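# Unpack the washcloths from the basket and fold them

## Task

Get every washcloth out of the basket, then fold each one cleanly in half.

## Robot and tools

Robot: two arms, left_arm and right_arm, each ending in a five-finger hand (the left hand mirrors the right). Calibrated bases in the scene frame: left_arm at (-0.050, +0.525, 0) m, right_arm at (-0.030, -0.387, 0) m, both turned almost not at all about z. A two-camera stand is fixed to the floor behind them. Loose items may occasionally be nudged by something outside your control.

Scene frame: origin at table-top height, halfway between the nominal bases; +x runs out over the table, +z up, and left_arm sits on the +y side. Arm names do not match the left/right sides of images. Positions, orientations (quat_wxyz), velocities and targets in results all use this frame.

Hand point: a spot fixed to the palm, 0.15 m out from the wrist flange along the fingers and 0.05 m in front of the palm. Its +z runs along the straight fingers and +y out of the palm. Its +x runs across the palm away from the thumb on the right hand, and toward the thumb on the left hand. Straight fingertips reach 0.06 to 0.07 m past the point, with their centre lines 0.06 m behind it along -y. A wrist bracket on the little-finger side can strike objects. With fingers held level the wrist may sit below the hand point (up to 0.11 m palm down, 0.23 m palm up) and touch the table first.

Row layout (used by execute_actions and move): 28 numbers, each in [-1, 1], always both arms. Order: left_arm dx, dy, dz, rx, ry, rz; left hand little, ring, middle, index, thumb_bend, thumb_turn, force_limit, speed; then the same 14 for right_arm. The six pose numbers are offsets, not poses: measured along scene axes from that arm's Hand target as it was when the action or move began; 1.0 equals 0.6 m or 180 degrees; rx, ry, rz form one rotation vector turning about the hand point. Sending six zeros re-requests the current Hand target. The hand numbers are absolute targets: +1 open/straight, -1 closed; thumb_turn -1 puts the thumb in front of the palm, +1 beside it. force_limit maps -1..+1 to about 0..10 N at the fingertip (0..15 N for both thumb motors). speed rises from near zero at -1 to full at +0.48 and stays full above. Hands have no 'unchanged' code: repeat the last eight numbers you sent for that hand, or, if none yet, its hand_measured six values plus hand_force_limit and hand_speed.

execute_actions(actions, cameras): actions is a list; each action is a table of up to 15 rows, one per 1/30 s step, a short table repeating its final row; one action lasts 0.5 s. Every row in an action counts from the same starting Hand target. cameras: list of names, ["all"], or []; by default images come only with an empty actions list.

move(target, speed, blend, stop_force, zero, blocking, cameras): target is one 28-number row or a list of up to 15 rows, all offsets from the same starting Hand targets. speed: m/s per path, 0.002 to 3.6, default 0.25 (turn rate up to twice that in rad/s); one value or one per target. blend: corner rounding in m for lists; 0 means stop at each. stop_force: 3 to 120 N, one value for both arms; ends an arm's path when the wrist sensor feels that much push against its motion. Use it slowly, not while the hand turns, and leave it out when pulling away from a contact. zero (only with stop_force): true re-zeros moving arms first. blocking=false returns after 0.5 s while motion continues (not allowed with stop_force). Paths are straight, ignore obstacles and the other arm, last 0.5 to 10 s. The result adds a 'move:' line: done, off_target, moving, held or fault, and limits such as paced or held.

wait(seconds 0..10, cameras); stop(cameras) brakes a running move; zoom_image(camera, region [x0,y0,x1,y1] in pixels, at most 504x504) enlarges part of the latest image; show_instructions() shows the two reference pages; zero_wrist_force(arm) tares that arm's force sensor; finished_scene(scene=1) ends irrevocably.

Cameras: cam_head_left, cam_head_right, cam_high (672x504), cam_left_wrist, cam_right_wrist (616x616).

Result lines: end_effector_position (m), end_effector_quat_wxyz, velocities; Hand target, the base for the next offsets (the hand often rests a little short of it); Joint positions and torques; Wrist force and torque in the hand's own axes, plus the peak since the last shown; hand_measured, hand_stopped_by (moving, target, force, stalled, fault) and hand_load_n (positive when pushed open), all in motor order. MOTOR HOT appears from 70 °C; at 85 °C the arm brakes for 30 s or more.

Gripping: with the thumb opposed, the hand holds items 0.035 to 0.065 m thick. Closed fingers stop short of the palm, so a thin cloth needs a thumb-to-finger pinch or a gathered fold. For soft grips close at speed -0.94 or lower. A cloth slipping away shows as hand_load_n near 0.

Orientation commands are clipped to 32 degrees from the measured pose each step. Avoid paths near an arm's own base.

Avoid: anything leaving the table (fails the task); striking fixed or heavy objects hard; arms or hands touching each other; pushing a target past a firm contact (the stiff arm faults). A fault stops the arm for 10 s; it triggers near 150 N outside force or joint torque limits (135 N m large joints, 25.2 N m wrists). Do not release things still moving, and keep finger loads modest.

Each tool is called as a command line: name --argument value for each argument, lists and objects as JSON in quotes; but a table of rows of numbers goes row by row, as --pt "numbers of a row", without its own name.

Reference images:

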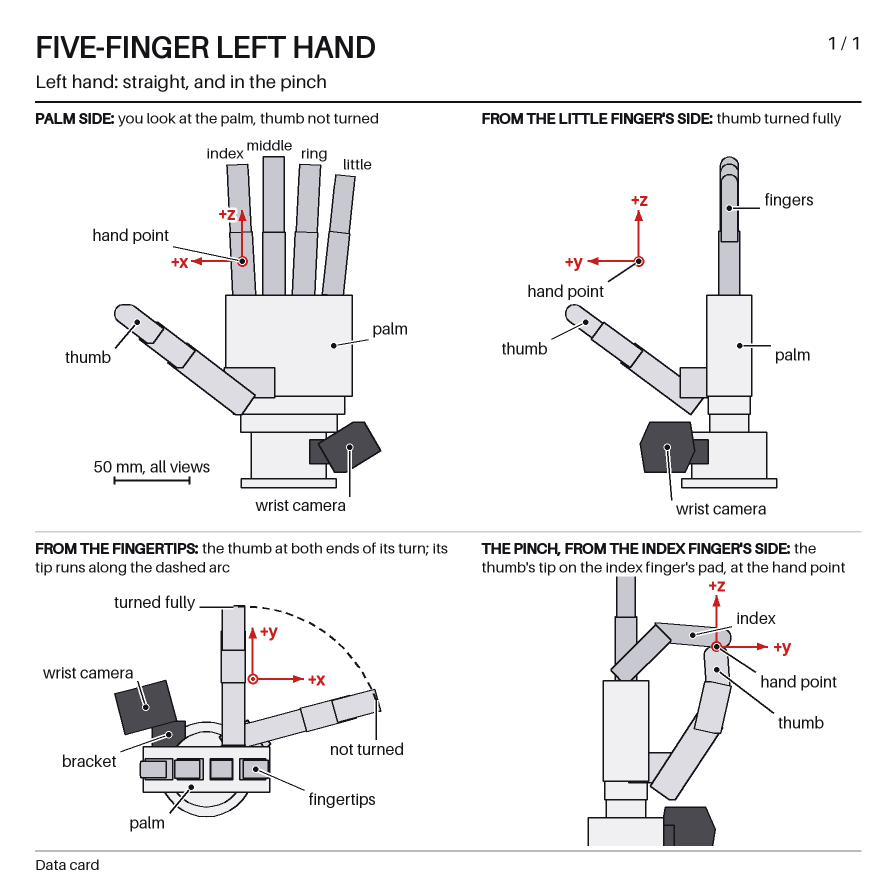

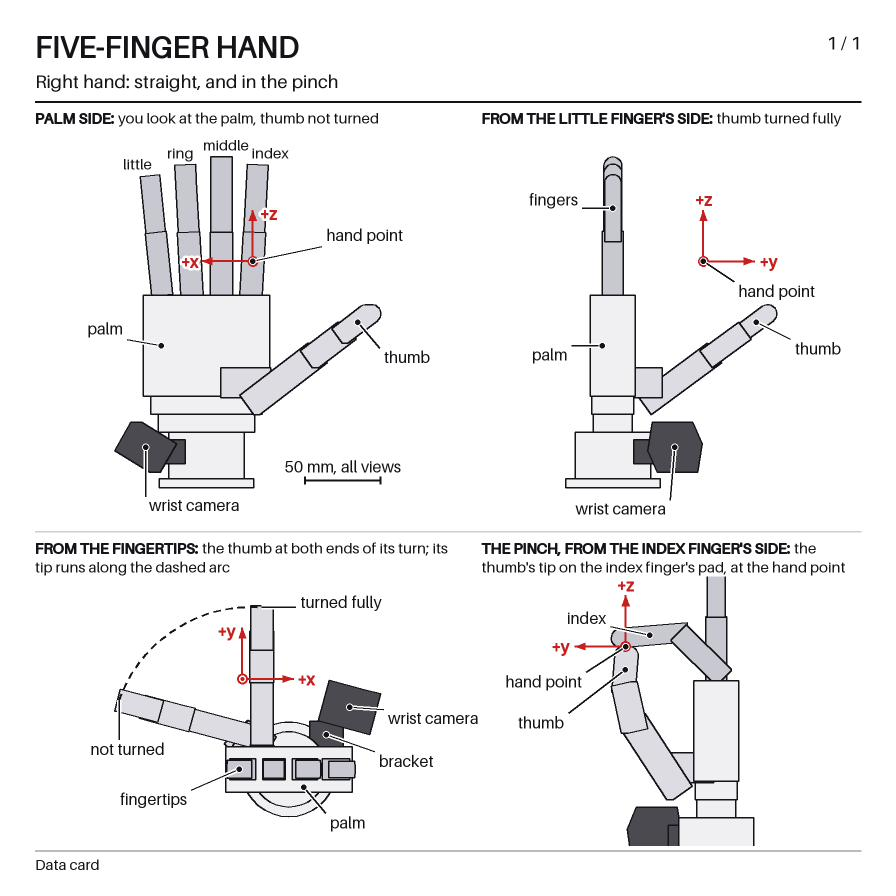

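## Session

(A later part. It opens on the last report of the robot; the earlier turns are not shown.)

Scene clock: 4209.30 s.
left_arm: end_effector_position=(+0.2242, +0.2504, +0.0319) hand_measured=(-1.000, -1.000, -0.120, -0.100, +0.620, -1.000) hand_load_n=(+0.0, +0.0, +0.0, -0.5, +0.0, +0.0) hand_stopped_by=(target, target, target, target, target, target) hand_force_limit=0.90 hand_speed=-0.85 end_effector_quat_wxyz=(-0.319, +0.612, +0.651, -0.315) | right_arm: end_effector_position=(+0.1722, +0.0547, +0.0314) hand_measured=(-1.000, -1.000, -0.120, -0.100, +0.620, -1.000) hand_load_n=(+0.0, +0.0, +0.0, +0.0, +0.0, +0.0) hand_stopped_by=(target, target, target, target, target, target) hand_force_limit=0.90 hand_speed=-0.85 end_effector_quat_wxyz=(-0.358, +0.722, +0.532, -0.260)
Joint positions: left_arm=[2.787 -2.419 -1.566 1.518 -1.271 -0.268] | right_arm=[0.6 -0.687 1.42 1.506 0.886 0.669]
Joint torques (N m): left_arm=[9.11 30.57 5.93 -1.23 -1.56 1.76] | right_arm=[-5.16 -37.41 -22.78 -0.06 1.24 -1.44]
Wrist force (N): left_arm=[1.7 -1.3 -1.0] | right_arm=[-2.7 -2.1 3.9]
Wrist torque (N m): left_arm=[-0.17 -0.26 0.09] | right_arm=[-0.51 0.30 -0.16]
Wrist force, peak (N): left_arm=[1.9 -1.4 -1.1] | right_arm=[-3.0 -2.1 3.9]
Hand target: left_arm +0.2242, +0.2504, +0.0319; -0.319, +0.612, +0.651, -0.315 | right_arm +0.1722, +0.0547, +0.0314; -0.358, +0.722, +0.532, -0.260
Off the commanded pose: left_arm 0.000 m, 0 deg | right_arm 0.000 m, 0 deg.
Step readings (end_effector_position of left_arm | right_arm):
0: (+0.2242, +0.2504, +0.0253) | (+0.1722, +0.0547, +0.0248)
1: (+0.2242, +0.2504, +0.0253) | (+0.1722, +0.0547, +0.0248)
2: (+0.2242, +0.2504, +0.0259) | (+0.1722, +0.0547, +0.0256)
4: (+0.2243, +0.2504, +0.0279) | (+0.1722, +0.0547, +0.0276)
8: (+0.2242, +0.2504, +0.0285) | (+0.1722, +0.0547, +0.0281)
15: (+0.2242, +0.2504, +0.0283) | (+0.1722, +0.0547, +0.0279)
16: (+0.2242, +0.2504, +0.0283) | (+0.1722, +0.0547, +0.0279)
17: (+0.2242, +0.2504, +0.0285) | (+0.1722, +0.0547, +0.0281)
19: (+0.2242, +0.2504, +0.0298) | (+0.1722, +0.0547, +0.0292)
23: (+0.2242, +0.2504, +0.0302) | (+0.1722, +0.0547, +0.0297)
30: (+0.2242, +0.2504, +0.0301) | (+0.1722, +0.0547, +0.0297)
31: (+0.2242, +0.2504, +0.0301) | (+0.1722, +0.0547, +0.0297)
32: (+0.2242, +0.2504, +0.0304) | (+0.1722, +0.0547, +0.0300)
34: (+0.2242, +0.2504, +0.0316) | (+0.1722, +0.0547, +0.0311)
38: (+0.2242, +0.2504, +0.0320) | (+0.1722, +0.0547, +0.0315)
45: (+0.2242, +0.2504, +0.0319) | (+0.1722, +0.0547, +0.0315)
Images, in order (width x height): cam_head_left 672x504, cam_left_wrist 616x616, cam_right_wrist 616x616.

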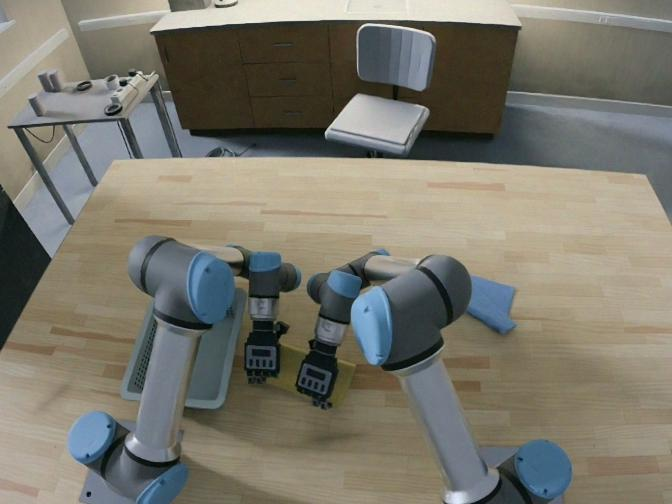

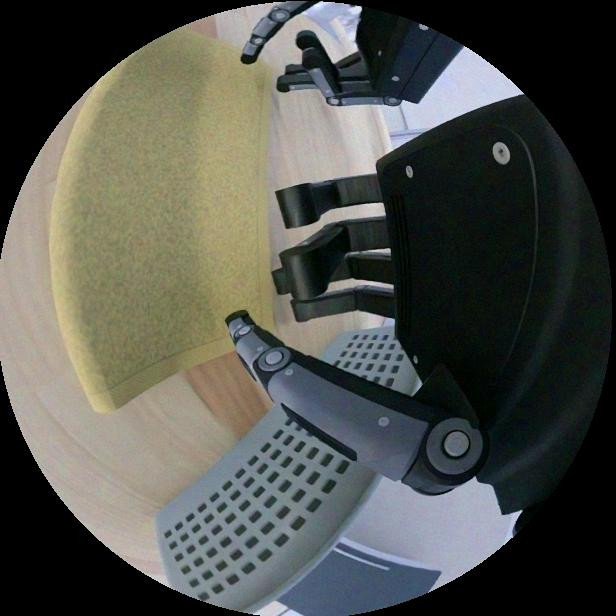

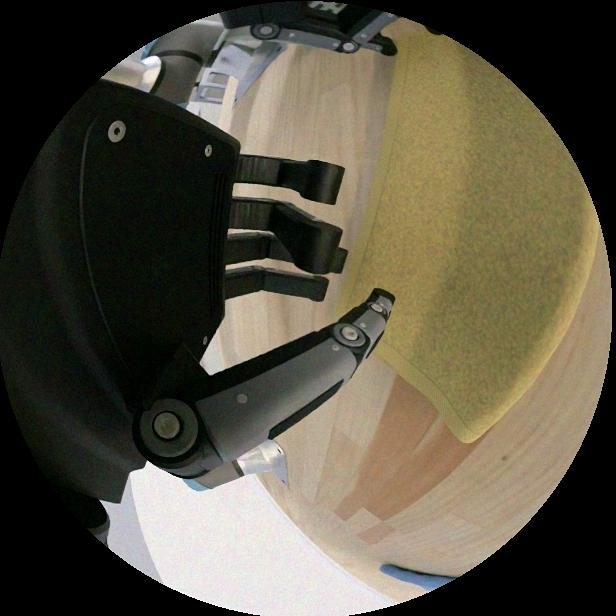

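move --target '[0,0,0.1,0,0,0,-1,-1,-0.12,-0.10,0.62,-1,0.9,-0.85,0,0,0.1,0,0,0,-1,-1,-0.12,-0.10,0.62,-1,0.9,-0.85]' --speed 0.06 --cameras '[]'

move --target '[0.2,0.15,0.25,0,0,0,-1,-1,-0.12,-0.10,0.62,-1,0.9,-0.85,0.1,-0.35,0.25,0,0,0,-1,-1,-0.12,-0.10,0.62,-1,0.9,-0.85]' --speed 0.2 --cameras '["cam_head_left","cam_high","cam_right_wrist","cam_left_wrist"]'

zoom_image --camera "cam_head_left" --region '[240, 320, 370, 420]'

zoom_image --camera "cam_high" --region '[320, 150, 440, 250]'

Scene clock: 4216.53 s.
left_arm: end_effector_position=(+0.2243, +0.2504, +0.0919) hand_measured=(-1.000, -1.000, -0.120, -0.100, +0.620, -1.000) hand_load_n=(+0.0, +0.0, +0.0, +0.5, +0.0, +0.0) hand_stopped_by=(target, target, target, target, target, target) hand_force_limit=0.90 hand_speed=-0.85 end_effector_quat_wxyz=(-0.319, +0.612, +0.651, -0.315) | right_arm: end_effector_position=(+0.1723, +0.0547, +0.0915) hand_measured=(-1.000, -1.000, -0.120, -0.100, +0.620, -1.000) hand_load_n=(+0.0, +0.0, +0.0, +0.0, +0.0, +0.0) hand_stopped_by=(target, target, target, target, target, target) hand_force_limit=0.90 hand_speed=-0.85 end_effector_quat_wxyz=(-0.358, +0.722, +0.532, -0.260) end_effector_velocity=(+0.000, +0.001, -0.002) end_effector_angular_velocity=(+0.002, -0.002, +0.001)
Joint positions: left_arm=[2.787 -2.318 -1.559 1.412 -1.271 -0.268] | right_arm=[0.6 -0.777 1.406 1.61 0.886 0.669]
Joint velocities: left_arm=[within noise] | right_arm=[0.001 0.003 0 -0.006 0 0]
Joint torques (N m): left_arm=[-4.46 28.59 8.52 -1.32 -1.22 1.32] | right_arm=[-2.65 -35.97 -6.74 -0.4 -0.27 0.97]
Wrist force (N): left_arm=[1.4 -1.1 -1.4] | right_arm=[-2.5 -2.3 3.7]
Wrist torque (N m): left_arm=[-0.15 -0.23 0.06] | right_arm=[-0.56 0.26 -0.17]
Wrist force, peak (N): left_arm=[1.3 -1.7 -1.9] | right_arm=[-3.1 -2.4 4.1]
Hand target: left_arm +0.2242, +0.2504, +0.0919; -0.319, +0.612, +0.651, -0.315 | right_arm +0.1722, +0.0547, +0.0914; -0.358, +0.722, +0.532, -0.260
Off the commanded pose: left_arm 0.000 m, 0 deg | right_arm 0.000 m, 0 deg.
move: done
No camera images: "cameras" was empty.

Scene clock: 4218.33 s.
left_arm: end_effector_position=(+0.3442, +0.3404, +0.2417) hand_measured=(-1.000, -1.000, -0.120, -0.100, +0.620, -1.000) hand_load_n=(+0.0, +0.0, +0.0, +0.0, +0.0, +0.0) hand_stopped_by=(target, target, target, target, target, target) hand_force_limit=0.90 hand_speed=-0.85 end_effector_quat_wxyz=(-0.319, +0.612, +0.651, -0.316) | right_arm: end_effector_position=(+0.2322, -0.1552, +0.2414) hand_measured=(-1.000, -1.000, -0.120, -0.100, +0.620, -1.000) hand_load_n=(+0.0, +0.0, +0.0, +0.0, +0.0, +0.0) hand_stopped_by=(target, target, target, target, target, target) hand_force_limit=0.90 hand_speed=-0.85 end_effector_quat_wxyz=(-0.358, +0.722, +0.532, -0.260)
Joint positions: left_arm=[2.999 -2.271 -1.205 0.981 -1.439 -0.135] | right_arm=[0.162 -1.146 1.634 1.941 1.193 0.303]
Joint torques (N m): left_arm=[-7.48 58.47 24.63 -4.28 0.61 -2.47] | right_arm=[-5.33 -31.59 -28.13 2.67 0.71 0.34]
Wrist force (N): left_arm=[1.2 -1.0 -1.0] | right_arm=[-2.8 -1.8 3.3]
Wrist torque (N m): left_arm=[-0.18 -0.17 -0.03] | right_arm=[-0.43 0.35 -0.19]
Wrist force, peak (N): left_arm=[1.8 -1.5 -2.1] | right_arm=[-1.2 -1.6 5.4]
Hand target: left_arm +0.3442, +0.3404, +0.2419; -0.319, +0.612, +0.651, -0.315 | right_arm +0.2322, -0.1553, +0.2414; -0.358, +0.722, +0.532, -0.260
Off the commanded pose: left_arm 0.000 m, 0 deg | right_arm 0.000 m, 0 deg.
move: done
Images, in order (width x height): cam_head_left 672x504, cam_high 672x504, cam_left_wrist 616x616, cam_right_wrist 616x616.

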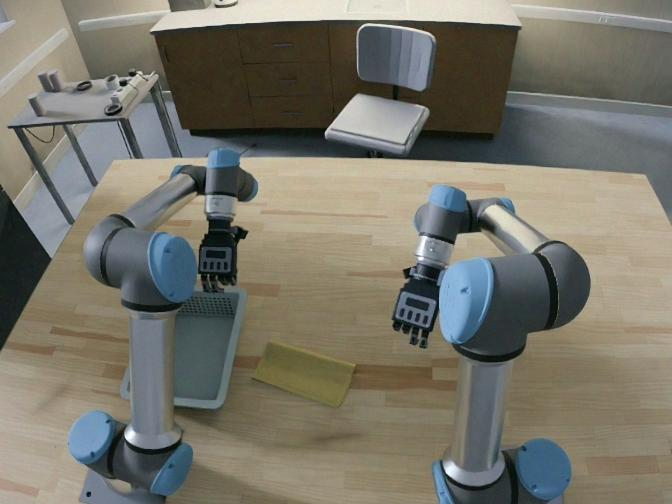

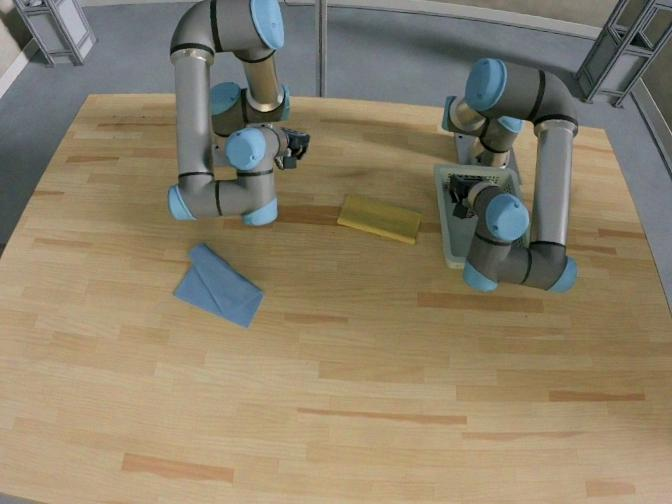

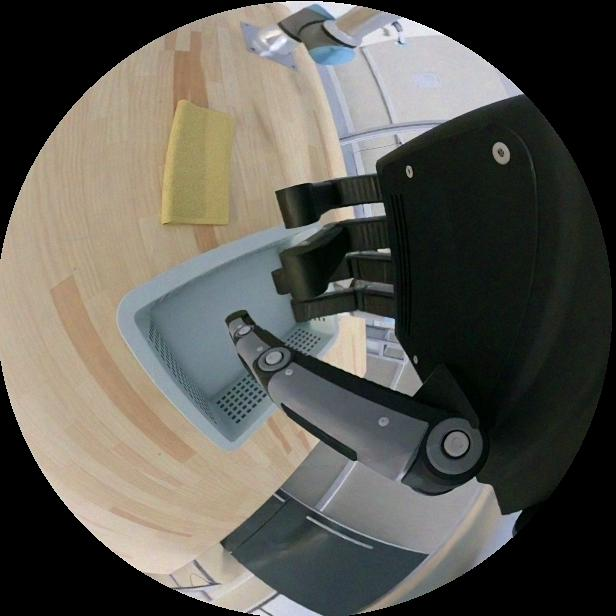

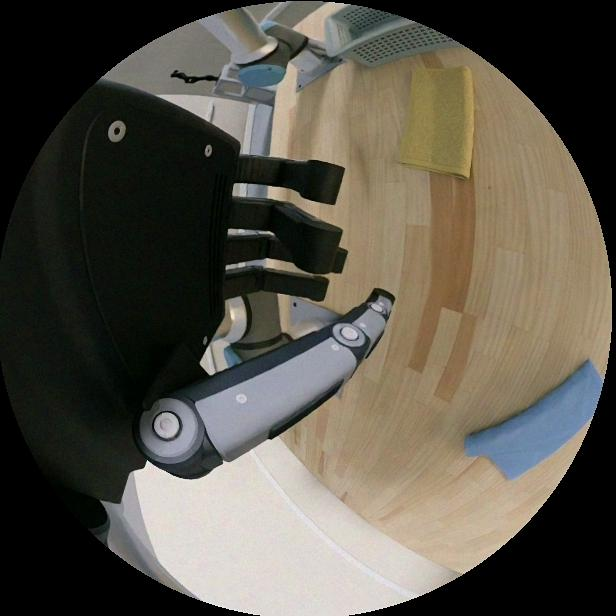

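Scaled by 3.877 from the camera's 672x504 image, which has a finer 960x720 frame.

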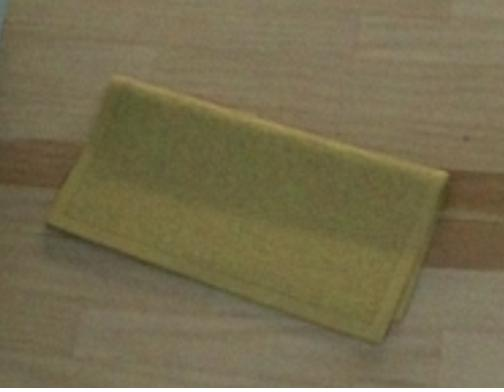

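Scaled by 4.200 from the camera's 672x504 image, which has a finer 960x720 frame.

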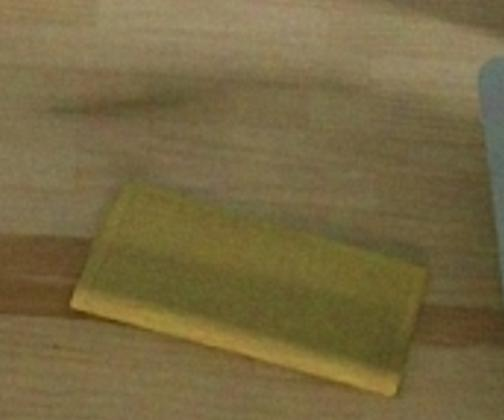

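zoom_image --camera "cam_high" --region '[150, 220, 290, 350]'

zoom_image --camera "cam_head_left" --region '[430, 240, 550, 350]'

Scaled by 3.600 from the camera's 672x504 image, which has a finer 960x720 frame.

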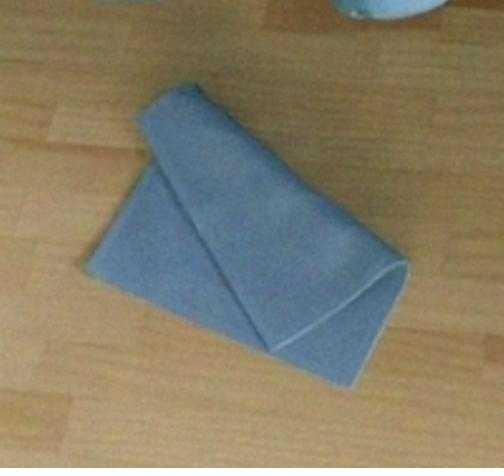

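Scaled by 4.200 from the camera's 672x504 image, which has a finer 960x720 frame.

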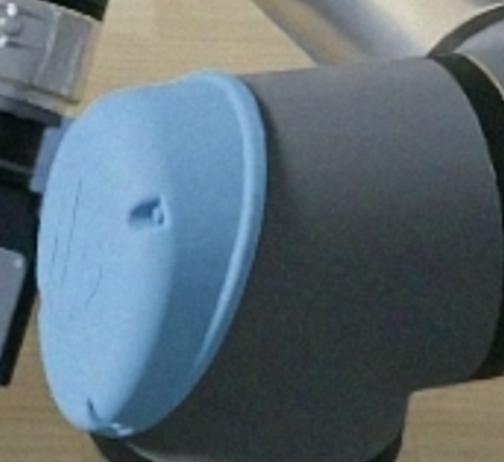

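move --pt "0.05 0.05 0.1 0 0 0 -1 -1 -0.12 -0.10 0.62 -1 0.9 -0.85 0.1 -0.08 0.15 -0.0876 -0.2694 0 -1 -1 -0.12 -0.10 0.62 -1 0.9 -0.85" --speed 0.4 --cameras '[]'

move --pt "0 0 0 0 0 0 -1 -1 -0.12 -0.10 0.62 -1 0.9 -0.85 0.1 -0.05 0 0 0 0.467 -1 -1 -0.12 -0.10 0.62 -1 0.9 -0.85" --speed 0.4 --cameras '["cam_head_left"]'

Scene clock: 4335.63 s.
left_arm: end_effector_position=(+0.3743, +0.3705, +0.3018) hand_measured=(-1.000, -1.000, -0.120, -0.100, +0.620, -1.000) hand_load_n=(+0.5, +0.0, +0.0, +0.0, +0.0, +0.0) hand_stopped_by=(target, target, target, target, target, target) hand_force_limit=0.90 hand_speed=-0.85 end_effector_quat_wxyz=(-0.319, +0.612, +0.651, -0.316) | right_arm: end_effector_position=(+0.2921, -0.2032, +0.3314) hand_measured=(-1.000, -1.000, -0.120, -0.100, +0.620, -1.000) hand_load_n=(+0.0, +0.0, +0.0, +0.0, +0.0, +0.0) hand_stopped_by=(target, target, target, target, target, target) hand_force_limit=0.90 hand_speed=-0.85 end_effector_quat_wxyz=(-0.009, +0.806, +0.592, -0.010)
Joint positions: left_arm=[3.055 -2.279 -1.032 0.813 -1.483 -0.101] | right_arm=[0.295 -1.464 1.476 1.584 1.56 0.613]
Joint torques (N m): left_arm=[-12.87 50.06 17.5 -2.06 1.22 -2.06] | right_arm=[-10.82 -17.49 -9.27 1.93 1.19 -1.88]
Wrist force (N): left_arm=[0.7 -1.5 -0.9] | right_arm=[-1.9 -0.6 3.5]
Wrist torque (N m): left_arm=[-0.27 -0.13 -0.08] | right_arm=[-0.34 0.13 -0.03]
Wrist force, peak (N): left_arm=[0.7 -1.8 -1.2] | right_arm=[-3.0 -2.0 3.8]
Hand target: left_arm +0.3742, +0.3704, +0.3019; -0.319, +0.612, +0.651, -0.315 | right_arm +0.2922, -0.2033, +0.3314; -0.009, +0.806, +0.592, -0.010
Off the commanded pose: left_arm 0.000 m, 0 deg | right_arm 0.000 m, 0 deg.
move: done
No camera images: "cameras" was empty.

Scene clock: 4338.00 s.
left_arm: end_effector_position=(+0.3742, +0.3704, +0.3019) hand_measured=(-1.000, -1.000, -0.120, -0.100, +0.620, -1.000) hand_load_n=(+0.0, +0.0, +0.0, +0.0, +0.0, +0.0) hand_stopped_by=(target, target, target, target, target, target) hand_force_limit=0.90 hand_speed=-0.85 end_effector_quat_wxyz=(-0.319, +0.612, +0.651, -0.315) | right_arm: end_effector_position=(+0.3523, -0.2334, +0.3314) hand_measured=(-1.000, -1.000, -0.120, -0.100, +0.620, -1.000) hand_load_n=(+0.0, +0.0, +0.0, +0.0, +0.0, +0.0) hand_stopped_by=(target, target, target, target, target, target) hand_force_limit=0.90 hand_speed=-0.85 end_effector_quat_wxyz=(+0.000, +0.203, +0.979, -0.014) end_effector_velocity=(+0.000, +0.000, +0.001) end_effector_angular_velocity=(+0.000, -0.002, +0.006)
Joint positions: left_arm=[3.054 -2.279 -1.032 0.813 -1.483 -0.101] | right_arm=[-0.065 -1.493 1.503 1.566 1.598 -1.213]
Joint velocities: left_arm=[within noise] | right_arm=[0 -0.002 0 0 0 -0.006]
Joint torques (N m): left_arm=[-12.26 59.26 23.17 -4.27 1.24 -2.25] | right_arm=[12.96 -36.92 -8.16 2.87 1.24 -2.63]
Wrist force (N): left_arm=[1.0 -1.4 -1.0] | right_arm=[-1.8 -1.0 3.6]
Wrist torque (N m): left_arm=[-0.25 -0.17 -0.06] | right_arm=[-0.42 0.13 -0.15]
Wrist force, peak (N): left_arm=[0.7 -1.8 -0.9] | right_arm=[-2.1 -0.7 4.3]
Hand target: left_arm +0.3742, +0.3704, +0.3019; -0.319, +0.612, +0.651, -0.315 | right_arm +0.3522, -0.2333, +0.3314; +0.000, +0.202, +0.979, -0.014
Off the commanded pose: left_arm 0.000 m, 0 deg | right_arm 0.000 m, 0 deg.
move: done
Images, in order (width x height): cam_head_left 672x504.

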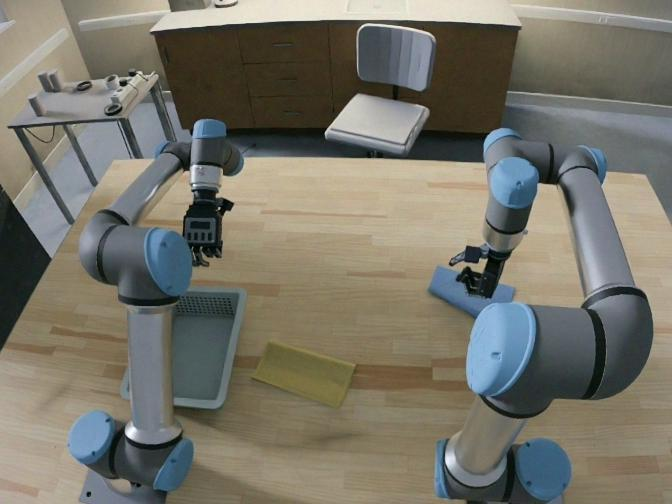

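move --pt "0 0 0 0 0 0 -1 -1 -0.12 -0.10 0.62 -1 0.9 -0.85 0.2328 -0.072 -0.2 0 0 0.467 -1 1 0.3 1 0.62 -1 0.9 0.4" --speed 0.3 --cameras '["cam_head_left","cam_high","cam_right_wrist"]'

Scene clock: 4356.83 s.
left_arm: end_effector_position=(+0.3742, +0.3704, +0.3019) hand_measured=(-1.000, -1.000, -0.120, -0.100, +0.620, -1.000) hand_load_n=(+0.0, +0.0, +0.0, -0.5, +0.0, +0.0) hand_stopped_by=(target, target, target, target, target, target) hand_force_limit=0.90 hand_speed=-0.85 end_effector_quat_wxyz=(-0.319, +0.612, +0.651, -0.315) | right_arm: end_effector_position=(+0.4918, -0.2764, +0.2114) hand_measured=(-1.000, +1.000, +0.300, +1.000, +0.620, -1.000) hand_load_n=(+0.0, +0.0, +0.0, +0.0, +0.0, +0.0) hand_stopped_by=(target, target, target, target, target, target) hand_force_limit=0.90 hand_speed=0.40 end_effector_quat_wxyz=(+0.009, -0.505, +0.863, -0.010) end_effector_velocity=(+0.000, -0.001, +0.000) end_effector_angular_velocity=(-0.001, +0.000, +0.004)
Joint positions: left_arm=[3.054 -2.279 -1.032 0.813 -1.483 -0.101] | right_arm=[-0.156 -0.945 1.05 1.439 1.575 -2.772]
Joint velocities: left_arm=[within noise] | right_arm=[-0.001 0.001 0 -0.001 0.001 -0.005]
Joint torques (N m): left_arm=[-12.56 59.82 23.78 -4.03 1.19 -2.32] | right_arm=[-6.84 -49.54 -19.14 0.04 1.38 -2.37]
Wrist force (N): left_arm=[0.9 -1.6 -0.9] | right_arm=[-1.7 -0.7 3.9]
Wrist torque (N m): left_arm=[-0.28 -0.15 -0.07] | right_arm=[-0.41 0.09 -0.18]
Wrist force, peak (N): left_arm=[0.8 -1.6 -1.1] | right_arm=[-2.3 -1.7 4.5]
Hand target: left_arm +0.3742, +0.3704, +0.3019; -0.319, +0.612, +0.651, -0.315 | right_arm +0.4919, -0.2765, +0.2114; +0.009, -0.505, +0.863, -0.010
Off the commanded pose: left_arm 0.000 m, 0 deg | right_arm 0.000 m, 0 deg.
move: done
Images, in order (width x height): cam_head_left 672x504, cam_high 672x504, cam_right_wrist 616x616.

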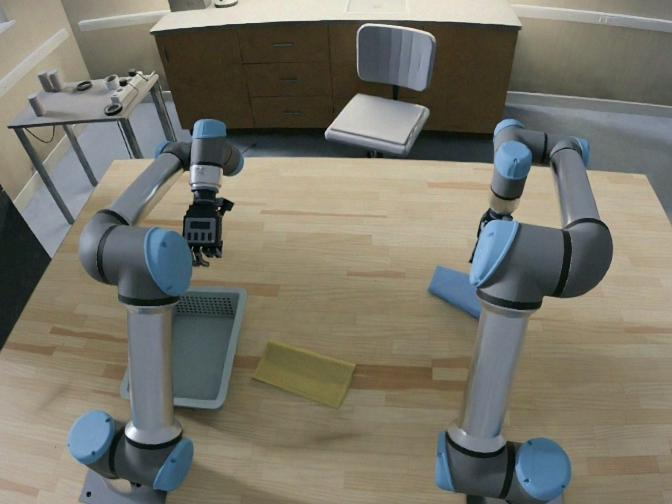

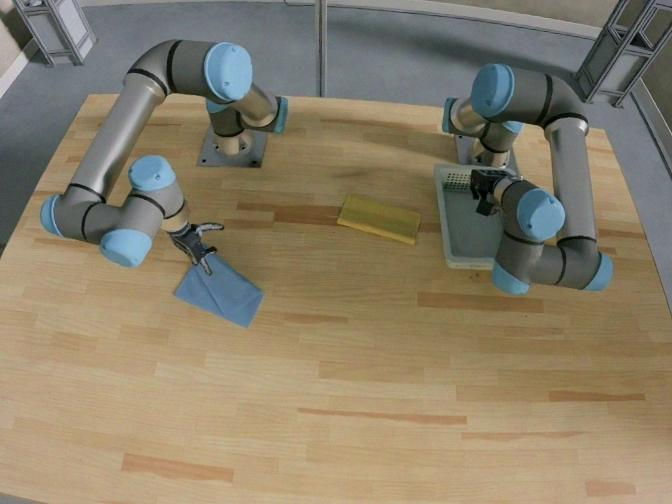

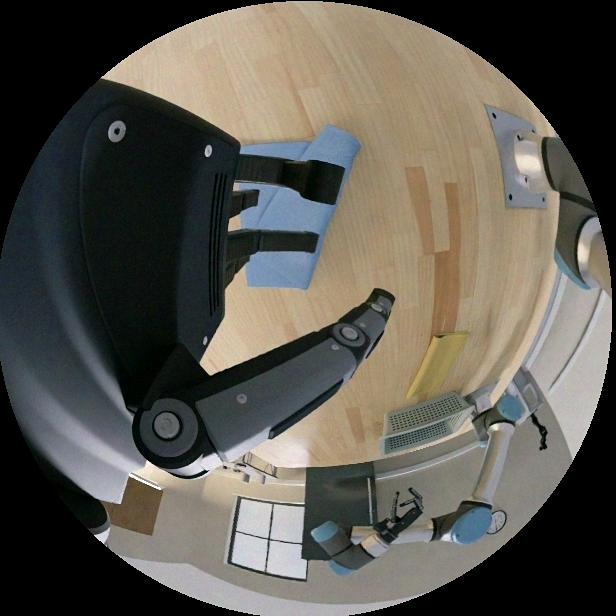

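move --target '[0,0,0,0,0,0,-1,-1,-0.12,-0.10,0.62,-1,0.9,-0.85,0,0,-0.19,0,0,0,-1,1,0.3,1,0.62,-1,0.9,0.4]' --speed 0.15 --cameras '[]'

move --target '[0,0,0,0,0,0,-1,-1,-0.12,-0.10,0.62,-1,0.9,-0.85,0,0,-0.07,0,0,0,-1,1,0.3,1,0.62,-1,0.9,0.4]' --speed 0.015 --stop_force 5 --cameras '["cam_right_wrist","cam_high"]'

Scene clock: 4364.00 s.
left_arm: end_effector_position=(+0.3742, +0.3704, +0.3019) hand_measured=(-1.000, -1.000, -0.120, -0.100, +0.620, -1.000) hand_load_n=(+0.0, +0.0, +0.0, +0.0, +0.0, +0.0) hand_stopped_by=(target, target, target, target, target, target) hand_force_limit=0.90 hand_speed=-0.85 end_effector_quat_wxyz=(-0.319, +0.612, +0.651, -0.315) | right_arm: end_effector_position=(+0.4918, -0.2765, +0.0974) hand_measured=(-1.000, +1.000, +0.300, +1.000, +0.620, -1.000) hand_load_n=(+0.0, +0.0, +0.0, +0.0, +0.0, +0.0) hand_stopped_by=(target, target, target, target, target, target) hand_force_limit=0.90 hand_speed=0.40 end_effector_quat_wxyz=(+0.009, -0.505, +0.863, -0.010)
Joint positions: left_arm=[3.054 -2.279 -1.032 0.813 -1.483 -0.101] | right_arm=[-0.156 -0.877 1.235 1.186 1.575 -2.772]
Joint torques (N m): left_arm=[-11.84 59.01 24.11 -4.2 1.17 -2.13] | right_arm=[-3.35 -58.68 -19.54 1.16 -1.24 -1.09]
Wrist force (N): left_arm=[0.7 -1.5 -0.9] | right_arm=[-2.0 -0.9 3.7]
Wrist torque (N m): left_arm=[-0.26 -0.12 -0.08] | right_arm=[-0.43 0.12 -0.18]
Wrist force, peak (N): left_arm=[0.7 -1.6 -1.1] | right_arm=[-2.0 -0.7 5.1]
Hand target: left_arm +0.3742, +0.3704, +0.3019; -0.319, +0.612, +0.651, -0.315 | right_arm +0.4919, -0.2765, +0.0974; +0.009, -0.505, +0.863, -0.010
Off the commanded pose: left_arm 0.000 m, 0 deg | right_arm 0.000 m, 0 deg.
move: done
No camera images: "cameras" was empty.

Scene clock: 4367.00 s.
left_arm: end_effector_position=(+0.3742, +0.3704, +0.3019) hand_measured=(-1.000, -1.000, -0.120, -0.100, +0.620, -1.000) hand_load_n=(+0.0, +0.0, +0.0, +0.0, +0.0, +0.0) hand_stopped_by=(target, target, target, target, target, target) hand_force_limit=0.90 hand_speed=-0.85 end_effector_quat_wxyz=(-0.319, +0.612, +0.651, -0.315) | right_arm: end_effector_position=(+0.4919, -0.2765, +0.0684) hand_measured=(-1.000, +1.000, +0.300, +1.000, +0.620, -1.000) hand_load_n=(+0.5, -0.5, +0.0, +0.0, +0.0, +0.0) hand_stopped_by=(target, target, target, target, target, target) hand_force_limit=0.90 hand_speed=0.40 end_effector_quat_wxyz=(+0.009, -0.505, +0.863, -0.010)
Joint positions: left_arm=[3.054 -2.279 -1.032 0.813 -1.483 -0.101] | right_arm=[-0.156 -0.85 1.267 1.126 1.575 -2.772]
Joint torques (N m): left_arm=[-12.48 59.42 23.72 -3.97 1.18 -2.46] | right_arm=[-2.3 -57.36 -27.75 4.51 -0.55 1.46]
Wrist force (N): left_arm=[0.9 -1.6 -1.1] | right_arm=[-2.0 -1.0 -1.7]
Wrist torque (N m): left_arm=[-0.27 -0.15 -0.07] | right_arm=[-0.11 0.26 -0.14]
Wrist force, peak (N): left_arm=[0.9 -1.6 -1.2] | right_arm=[-1.8 -1.9 -7.4]
Hand target: left_arm +0.3742, +0.3704, +0.3019; -0.319, +0.612, +0.651, -0.315 | right_arm +0.4919, -0.2765, +0.0684; +0.009, -0.505, +0.863, -0.010 (not the last commanded pose)
Off the commanded pose: left_arm 0.000 m, 0 deg | right_arm 0.013 m, 0 deg.
move: contact (right_arm)
Images, in order (width x height): cam_high 672x504, cam_right_wrist 616x616.

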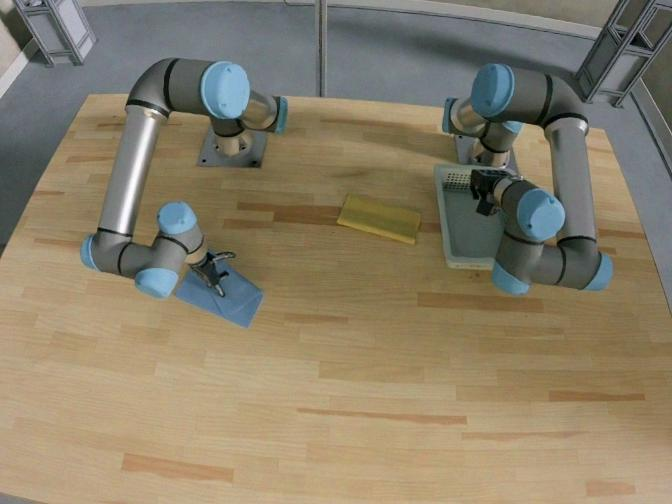

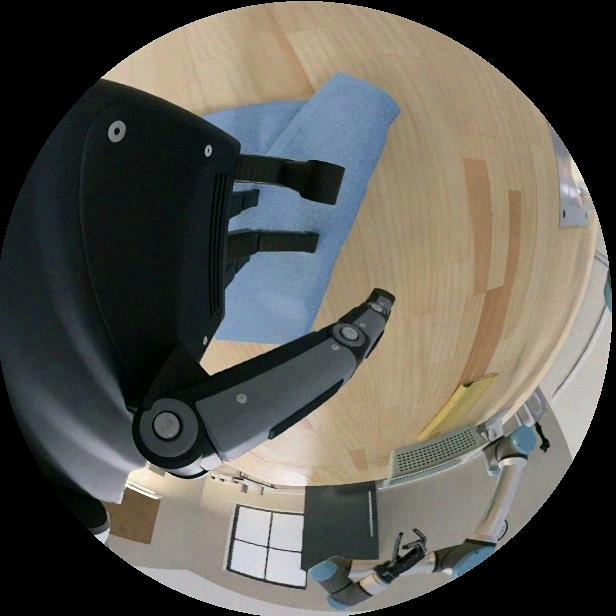

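move --pt "0 0 0 0 0 0 -1 -1 -0.12 -0.10 0.62 -1 0.9 -0.85 0 0 -0.002 0 0 0 -1 1 0.3 1 0.62 -1 0.9 0.4" --pt "0 0 0 0 0 0 -1 -1 -0.12 -0.10 0.62 -1 0.9 -0.85 0 0.05 -0.002 0 0 0 -1 1 0.3 1 0.62 -1 0.9 0.4" --speed 0.04 --cameras '["cam_right_wrist","cam_high"]'

zoom_image --camera "cam_high" --region '[150, 220, 290, 350]'

Scene clock: 4373.33 s.
left_arm: end_effector_position=(+0.3742, +0.3704, +0.3019) hand_measured=(-1.000, -1.000, -0.120, -0.100, +0.620, -1.000) hand_load_n=(+0.0, +0.0, +0.0, +0.0, +0.0, +0.0) hand_stopped_by=(target, target, target, target, target, target) hand_force_limit=0.90 hand_speed=-0.85 end_effector_quat_wxyz=(-0.319, +0.612, +0.651, -0.315) | right_arm: end_effector_position=(+0.4919, -0.2463, +0.0672) hand_measured=(-1.000, +1.000, +0.300, +1.000, +0.620, -1.000) hand_load_n=(+0.0, +0.5, +0.0, +0.0, +0.0, +0.0) hand_stopped_by=(target, target, target, target, target, target) hand_force_limit=0.90 hand_speed=0.40 end_effector_quat_wxyz=(+0.009, -0.505, +0.863, -0.010) end_effector_velocity=(+0.000, -0.003, +0.000) end_effector_angular_velocity=(-0.002, +0.000, +0.004)
Joint positions: left_arm=[3.054 -2.279 -1.032 0.813 -1.483 -0.101] | right_arm=[-0.101 -0.839 1.252 1.131 1.577 -2.717]
Joint velocities: left_arm=[within noise] | right_arm=[-0.004 0.001 -0.001 0 0.002 -0.008]
Joint torques (N m): left_arm=[-12.3 59.84 24.42 -4.15 1.03 -2.36] | right_arm=[-7.42 -33.56 -5.08 1.78 0.17 -2.75]
Wrist force (N): left_arm=[0.8 -1.7 -0.9] | right_arm=[2.3 -4.7 -18.3]
Wrist torque (N m): left_arm=[-0.30 -0.14 -0.07] | right_arm=[0.90 0.85 0.02]
Wrist force, peak (N): left_arm=[0.8 -1.7 -0.9] | right_arm=[3.5 -5.6 -19.3]
Hand target: left_arm +0.3742, +0.3704, +0.3019; -0.319, +0.612, +0.651, -0.315 | right_arm +0.4919, -0.2465, +0.0672; +0.009, -0.505, +0.863, -0.010
Off the commanded pose: left_arm 0.000 m, 0 deg | right_arm 0.000 m, 0 deg.
move: done
Images, in order (width x height): cam_high 672x504, cam_right_wrist 616x616.

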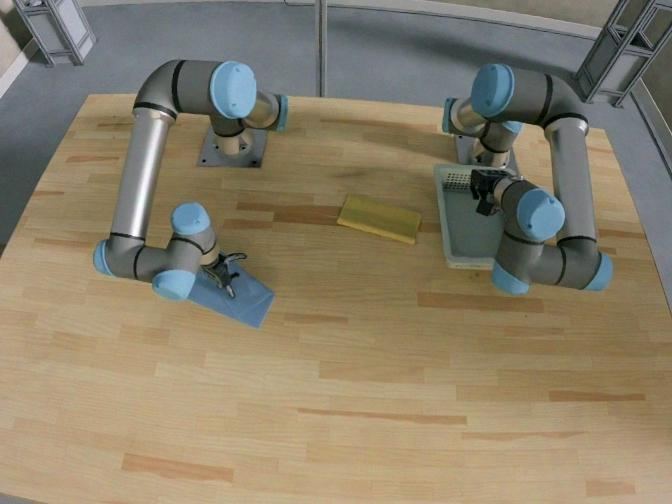

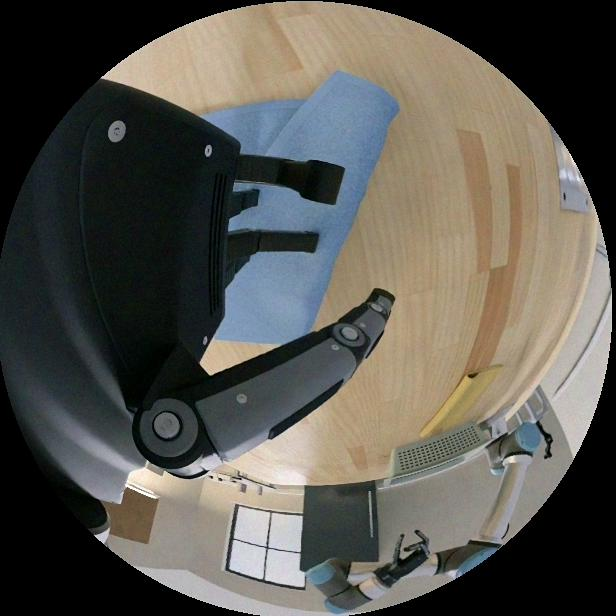

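Scaled by 3.600 from the camera's 672x504 image, which has a finer 960x720 frame.

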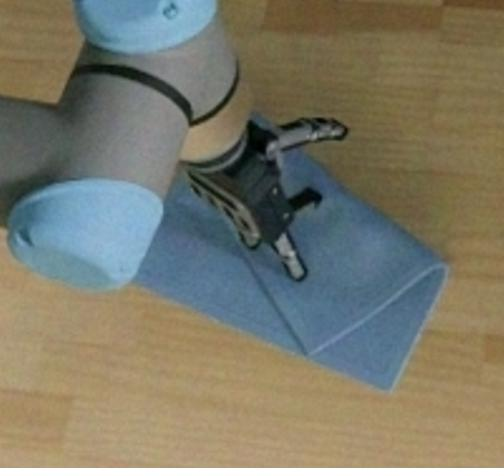

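move --target '[0,0,0,0,0,0,-1,-1,-0.12,-0.10,0.62,-1,0.9,-0.85,-0.0233,0.143,0.0006,0,0,0.0543,-1,1,0.3,1,0.62,-1,0.9,0.4]' --speed 0.06 --cameras '["cam_high"]'

zoom_image --camera "cam_high" --region '[170, 200, 340, 350]'

Scene clock: 4383.43 s.
left_arm: end_effector_position=(+0.3742, +0.3704, +0.3019) hand_measured=(-1.000, -1.000, -0.120, -0.100, +0.620, -1.000) hand_load_n=(+0.0, +0.0, +0.0, +0.0, +0.0, +0.0) hand_stopped_by=(target, target, target, target, target, target) hand_force_limit=0.90 hand_speed=-0.85 end_effector_quat_wxyz=(-0.319, +0.612, +0.651, -0.315) | right_arm: end_effector_position=(+0.4779, -0.1606, +0.0675) hand_measured=(-1.000, +1.000, +0.300, +1.000, +0.620, -1.000) hand_load_n=(+0.0, +0.0, +0.0, +0.0, +0.0, +0.0) hand_stopped_by=(target, target, target, target, target, target) hand_force_limit=0.90 hand_speed=0.40 end_effector_quat_wxyz=(+0.010, -0.577, +0.817, -0.009)
Joint positions: left_arm=[3.054 -2.279 -1.032 0.813 -1.483 -0.101] | right_arm=[0.065 -0.801 1.182 1.163 1.577 -2.721]
Joint torques (N m): left_arm=[-12.15 58.84 24.25 -4.32 0.93 -2.13] | right_arm=[-10.56 -51.59 -1.33 -0.65 -1.96 -1.48]
Wrist force (N): left_arm=[0.7 -1.4 -0.9] | right_arm=[-0.4 -3.0 -13.7]
Wrist torque (N m): left_arm=[-0.26 -0.12 -0.08] | right_arm=[0.55 0.55 0.04]
Wrist force, peak (N): left_arm=[0.9 -1.7 -1.1] | right_arm=[1.0 -4.7 -19.6]
Hand target: left_arm +0.3742, +0.3704, +0.3019; -0.319, +0.612, +0.651, -0.315 | right_arm +0.4779, -0.1607, +0.0676; +0.010, -0.577, +0.817, -0.009
Off the commanded pose: left_arm 0.000 m, 0 deg | right_arm 0.000 m, 0 deg.
move: done
Images, in order (width x height): cam_high 672x504.

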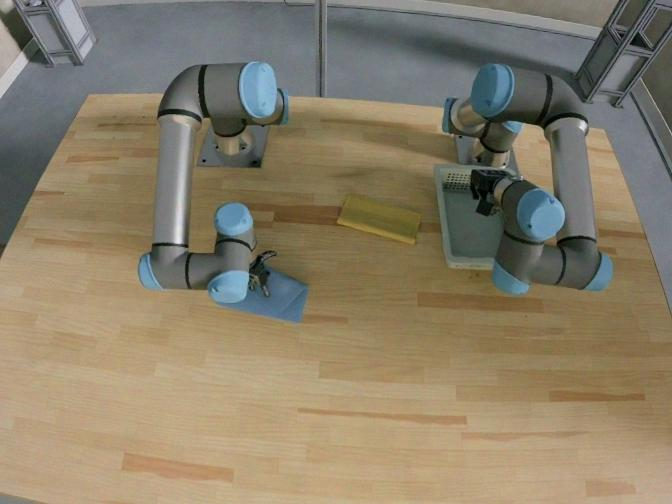

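Scaled by 2.965 from the camera's 672x504 image, which has a finer 960x720 frame.

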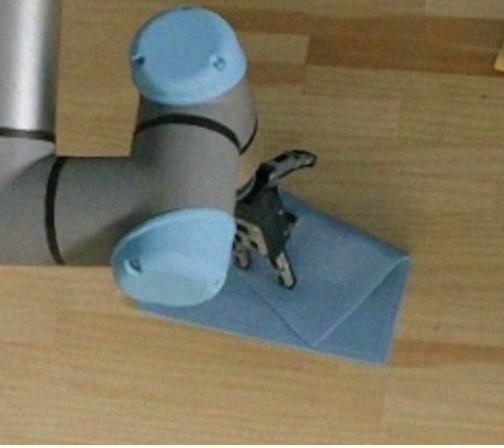

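move --target '[0,0,0,0,0,0,-1,-1,-0.12,-0.10,0.62,-1,0.9,-0.85,-0.0233,0.143,0.0002,0,0,0.0543,-1,1,0.3,1,0.62,-1,0.9,0.4]' --speed 0.07 --cameras '["cam_high"]'

move --target '[0,0,0,0,0,0,-1,-1,-0.12,-0.10,0.62,-1,0.9,-0.85,-0.0233,0.143,0,0,0,0.0543,-1,1,0.3,1,0.62,-1,0.9,0.4]' --speed 0.07 --cameras '["cam_high"]'

zoom_image --camera "cam_high" --region '[230, 180, 430, 350]'

Scene clock: 4390.20 s.
left_arm: end_effector_position=(+0.3742, +0.3704, +0.3019) hand_measured=(-1.000, -1.000, -0.120, -0.100, +0.620, -1.000) hand_load_n=(+0.0, +0.0, +0.0, +0.0, -0.5, +0.5) hand_stopped_by=(target, target, target, target, target, target) hand_force_limit=0.90 hand_speed=-0.85 end_effector_quat_wxyz=(-0.319, +0.612, +0.651, -0.315) | right_arm: end_effector_position=(+0.4639, -0.0749, +0.0676) hand_measured=(-1.000, +1.000, +0.300, +1.000, +0.620, -1.000) hand_load_n=(+0.0, +0.0, +0.0, +0.0, +0.0, +0.0) hand_stopped_by=(target, target, target, target, target, target) hand_force_limit=0.90 hand_speed=0.40 end_effector_quat_wxyz=(+0.011, -0.645, +0.764, -0.008)
Joint positions: left_arm=[3.054 -2.279 -1.032 0.813 -1.483 -0.101] | right_arm=[0.227 -0.726 1.045 1.225 1.576 -2.73]
Joint torques (N m): left_arm=[-11.18 59.26 23.56 -4.03 0.95 -2.29] | right_arm=[-10.7 -55.66 -1.28 -1.51 -1.66 -0.58]
Wrist force (N): left_arm=[0.7 -1.5 -1.0] | right_arm=[-1.5 -2.8 -13.2]
Wrist torque (N m): left_arm=[-0.27 -0.13 -0.07] | right_arm=[0.61 0.49 -0.04]
Wrist force, peak (N): left_arm=[0.9 -1.7 -1.0] | right_arm=[-0.9 -2.8 -14.5]
Hand target: left_arm +0.3742, +0.3704, +0.3019; -0.319, +0.612, +0.651, -0.315 | right_arm +0.4639, -0.0749, +0.0677; +0.011, -0.645, +0.764, -0.008
Off the commanded pose: left_arm 0.000 m, 0 deg | right_arm 0.000 m, 0 deg.
move: done
Images, in order (width x height): cam_high 672x504.

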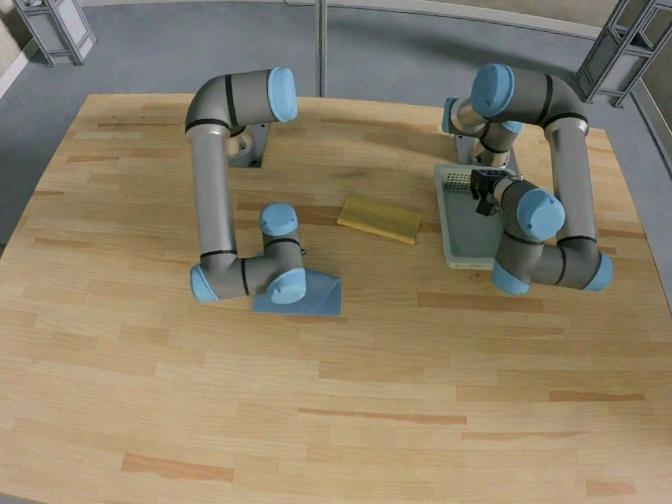

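Scene clock: 4391.87 s.
left_arm: end_effector_position=(+0.3742, +0.3704, +0.3019) hand_measured=(-1.000, -1.000, -0.120, -0.100, +0.620, -1.000) hand_load_n=(+0.0, +0.0, +0.0, +0.0, +0.0, +0.0) hand_stopped_by=(target, target, target, target, target, target) hand_force_limit=0.90 hand_speed=-0.85 end_effector_quat_wxyz=(-0.319, +0.612, +0.651, -0.315) | right_arm: end_effector_position=(+0.4499, +0.0109, +0.0676) hand_measured=(-1.000, +1.000, +0.300, +1.000, +0.620, -1.000) hand_load_n=(+0.0, +0.0, +0.0, +0.0, +0.0, +0.0) hand_stopped_by=(target, target, target, target, target, target) hand_force_limit=0.90 hand_speed=0.40 end_effector_quat_wxyz=(-0.011, +0.707, -0.707, +0.007)
Joint positions: left_arm=[3.054 -2.279 -1.032 0.813 -1.483 -0.101] | right_arm=[0.378 -0.607 0.82 1.331 1.576 -2.75]
Joint torques (N m): left_arm=[-11.92 59.46 23.5 -4.25 0.98 -2.3] | right_arm=[-7.26 -54.68 -8.17 -1.85 -0.36 1.88]
Wrist force (N): left_arm=[0.6 -1.5 -1.0] | right_arm=[-1.5 -3.0 -14.9]
Wrist torque (N m): left_arm=[-0.26 -0.12 -0.08] | right_arm=[0.68 0.61 -0.01]
Wrist force, peak (N): left_arm=[0.7 -1.6 -1.1] | right_arm=[0.5 -3.3 -15.6]
Hand target: left_arm +0.3742, +0.3704, +0.3019; -0.319, +0.612, +0.651, -0.315 | right_arm +0.4500, +0.0109, +0.0677; -0.011, +0.707, -0.707, +0.008
Off the commanded pose: left_arm 0.000 m, 0 deg | right_arm 0.000 m, 0 deg.
move: done
Images, in order (width x height): cam_high 672x504.

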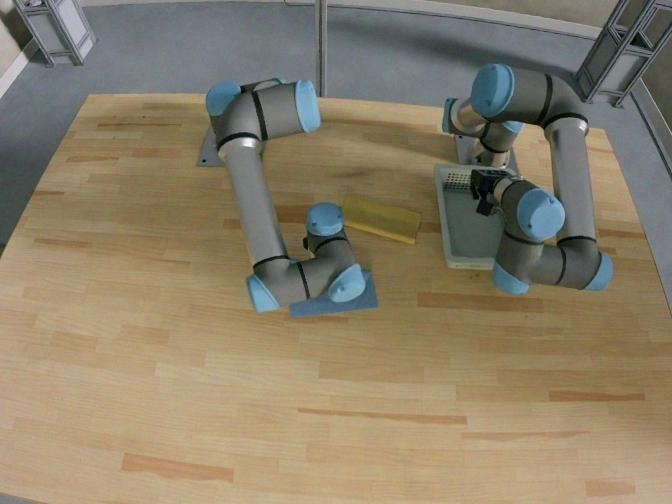

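Scaled by 2.520 from the camera's 672x504 image, which has a finer 960x720 frame.

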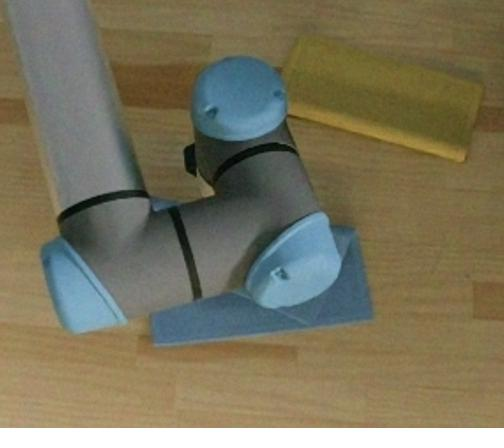

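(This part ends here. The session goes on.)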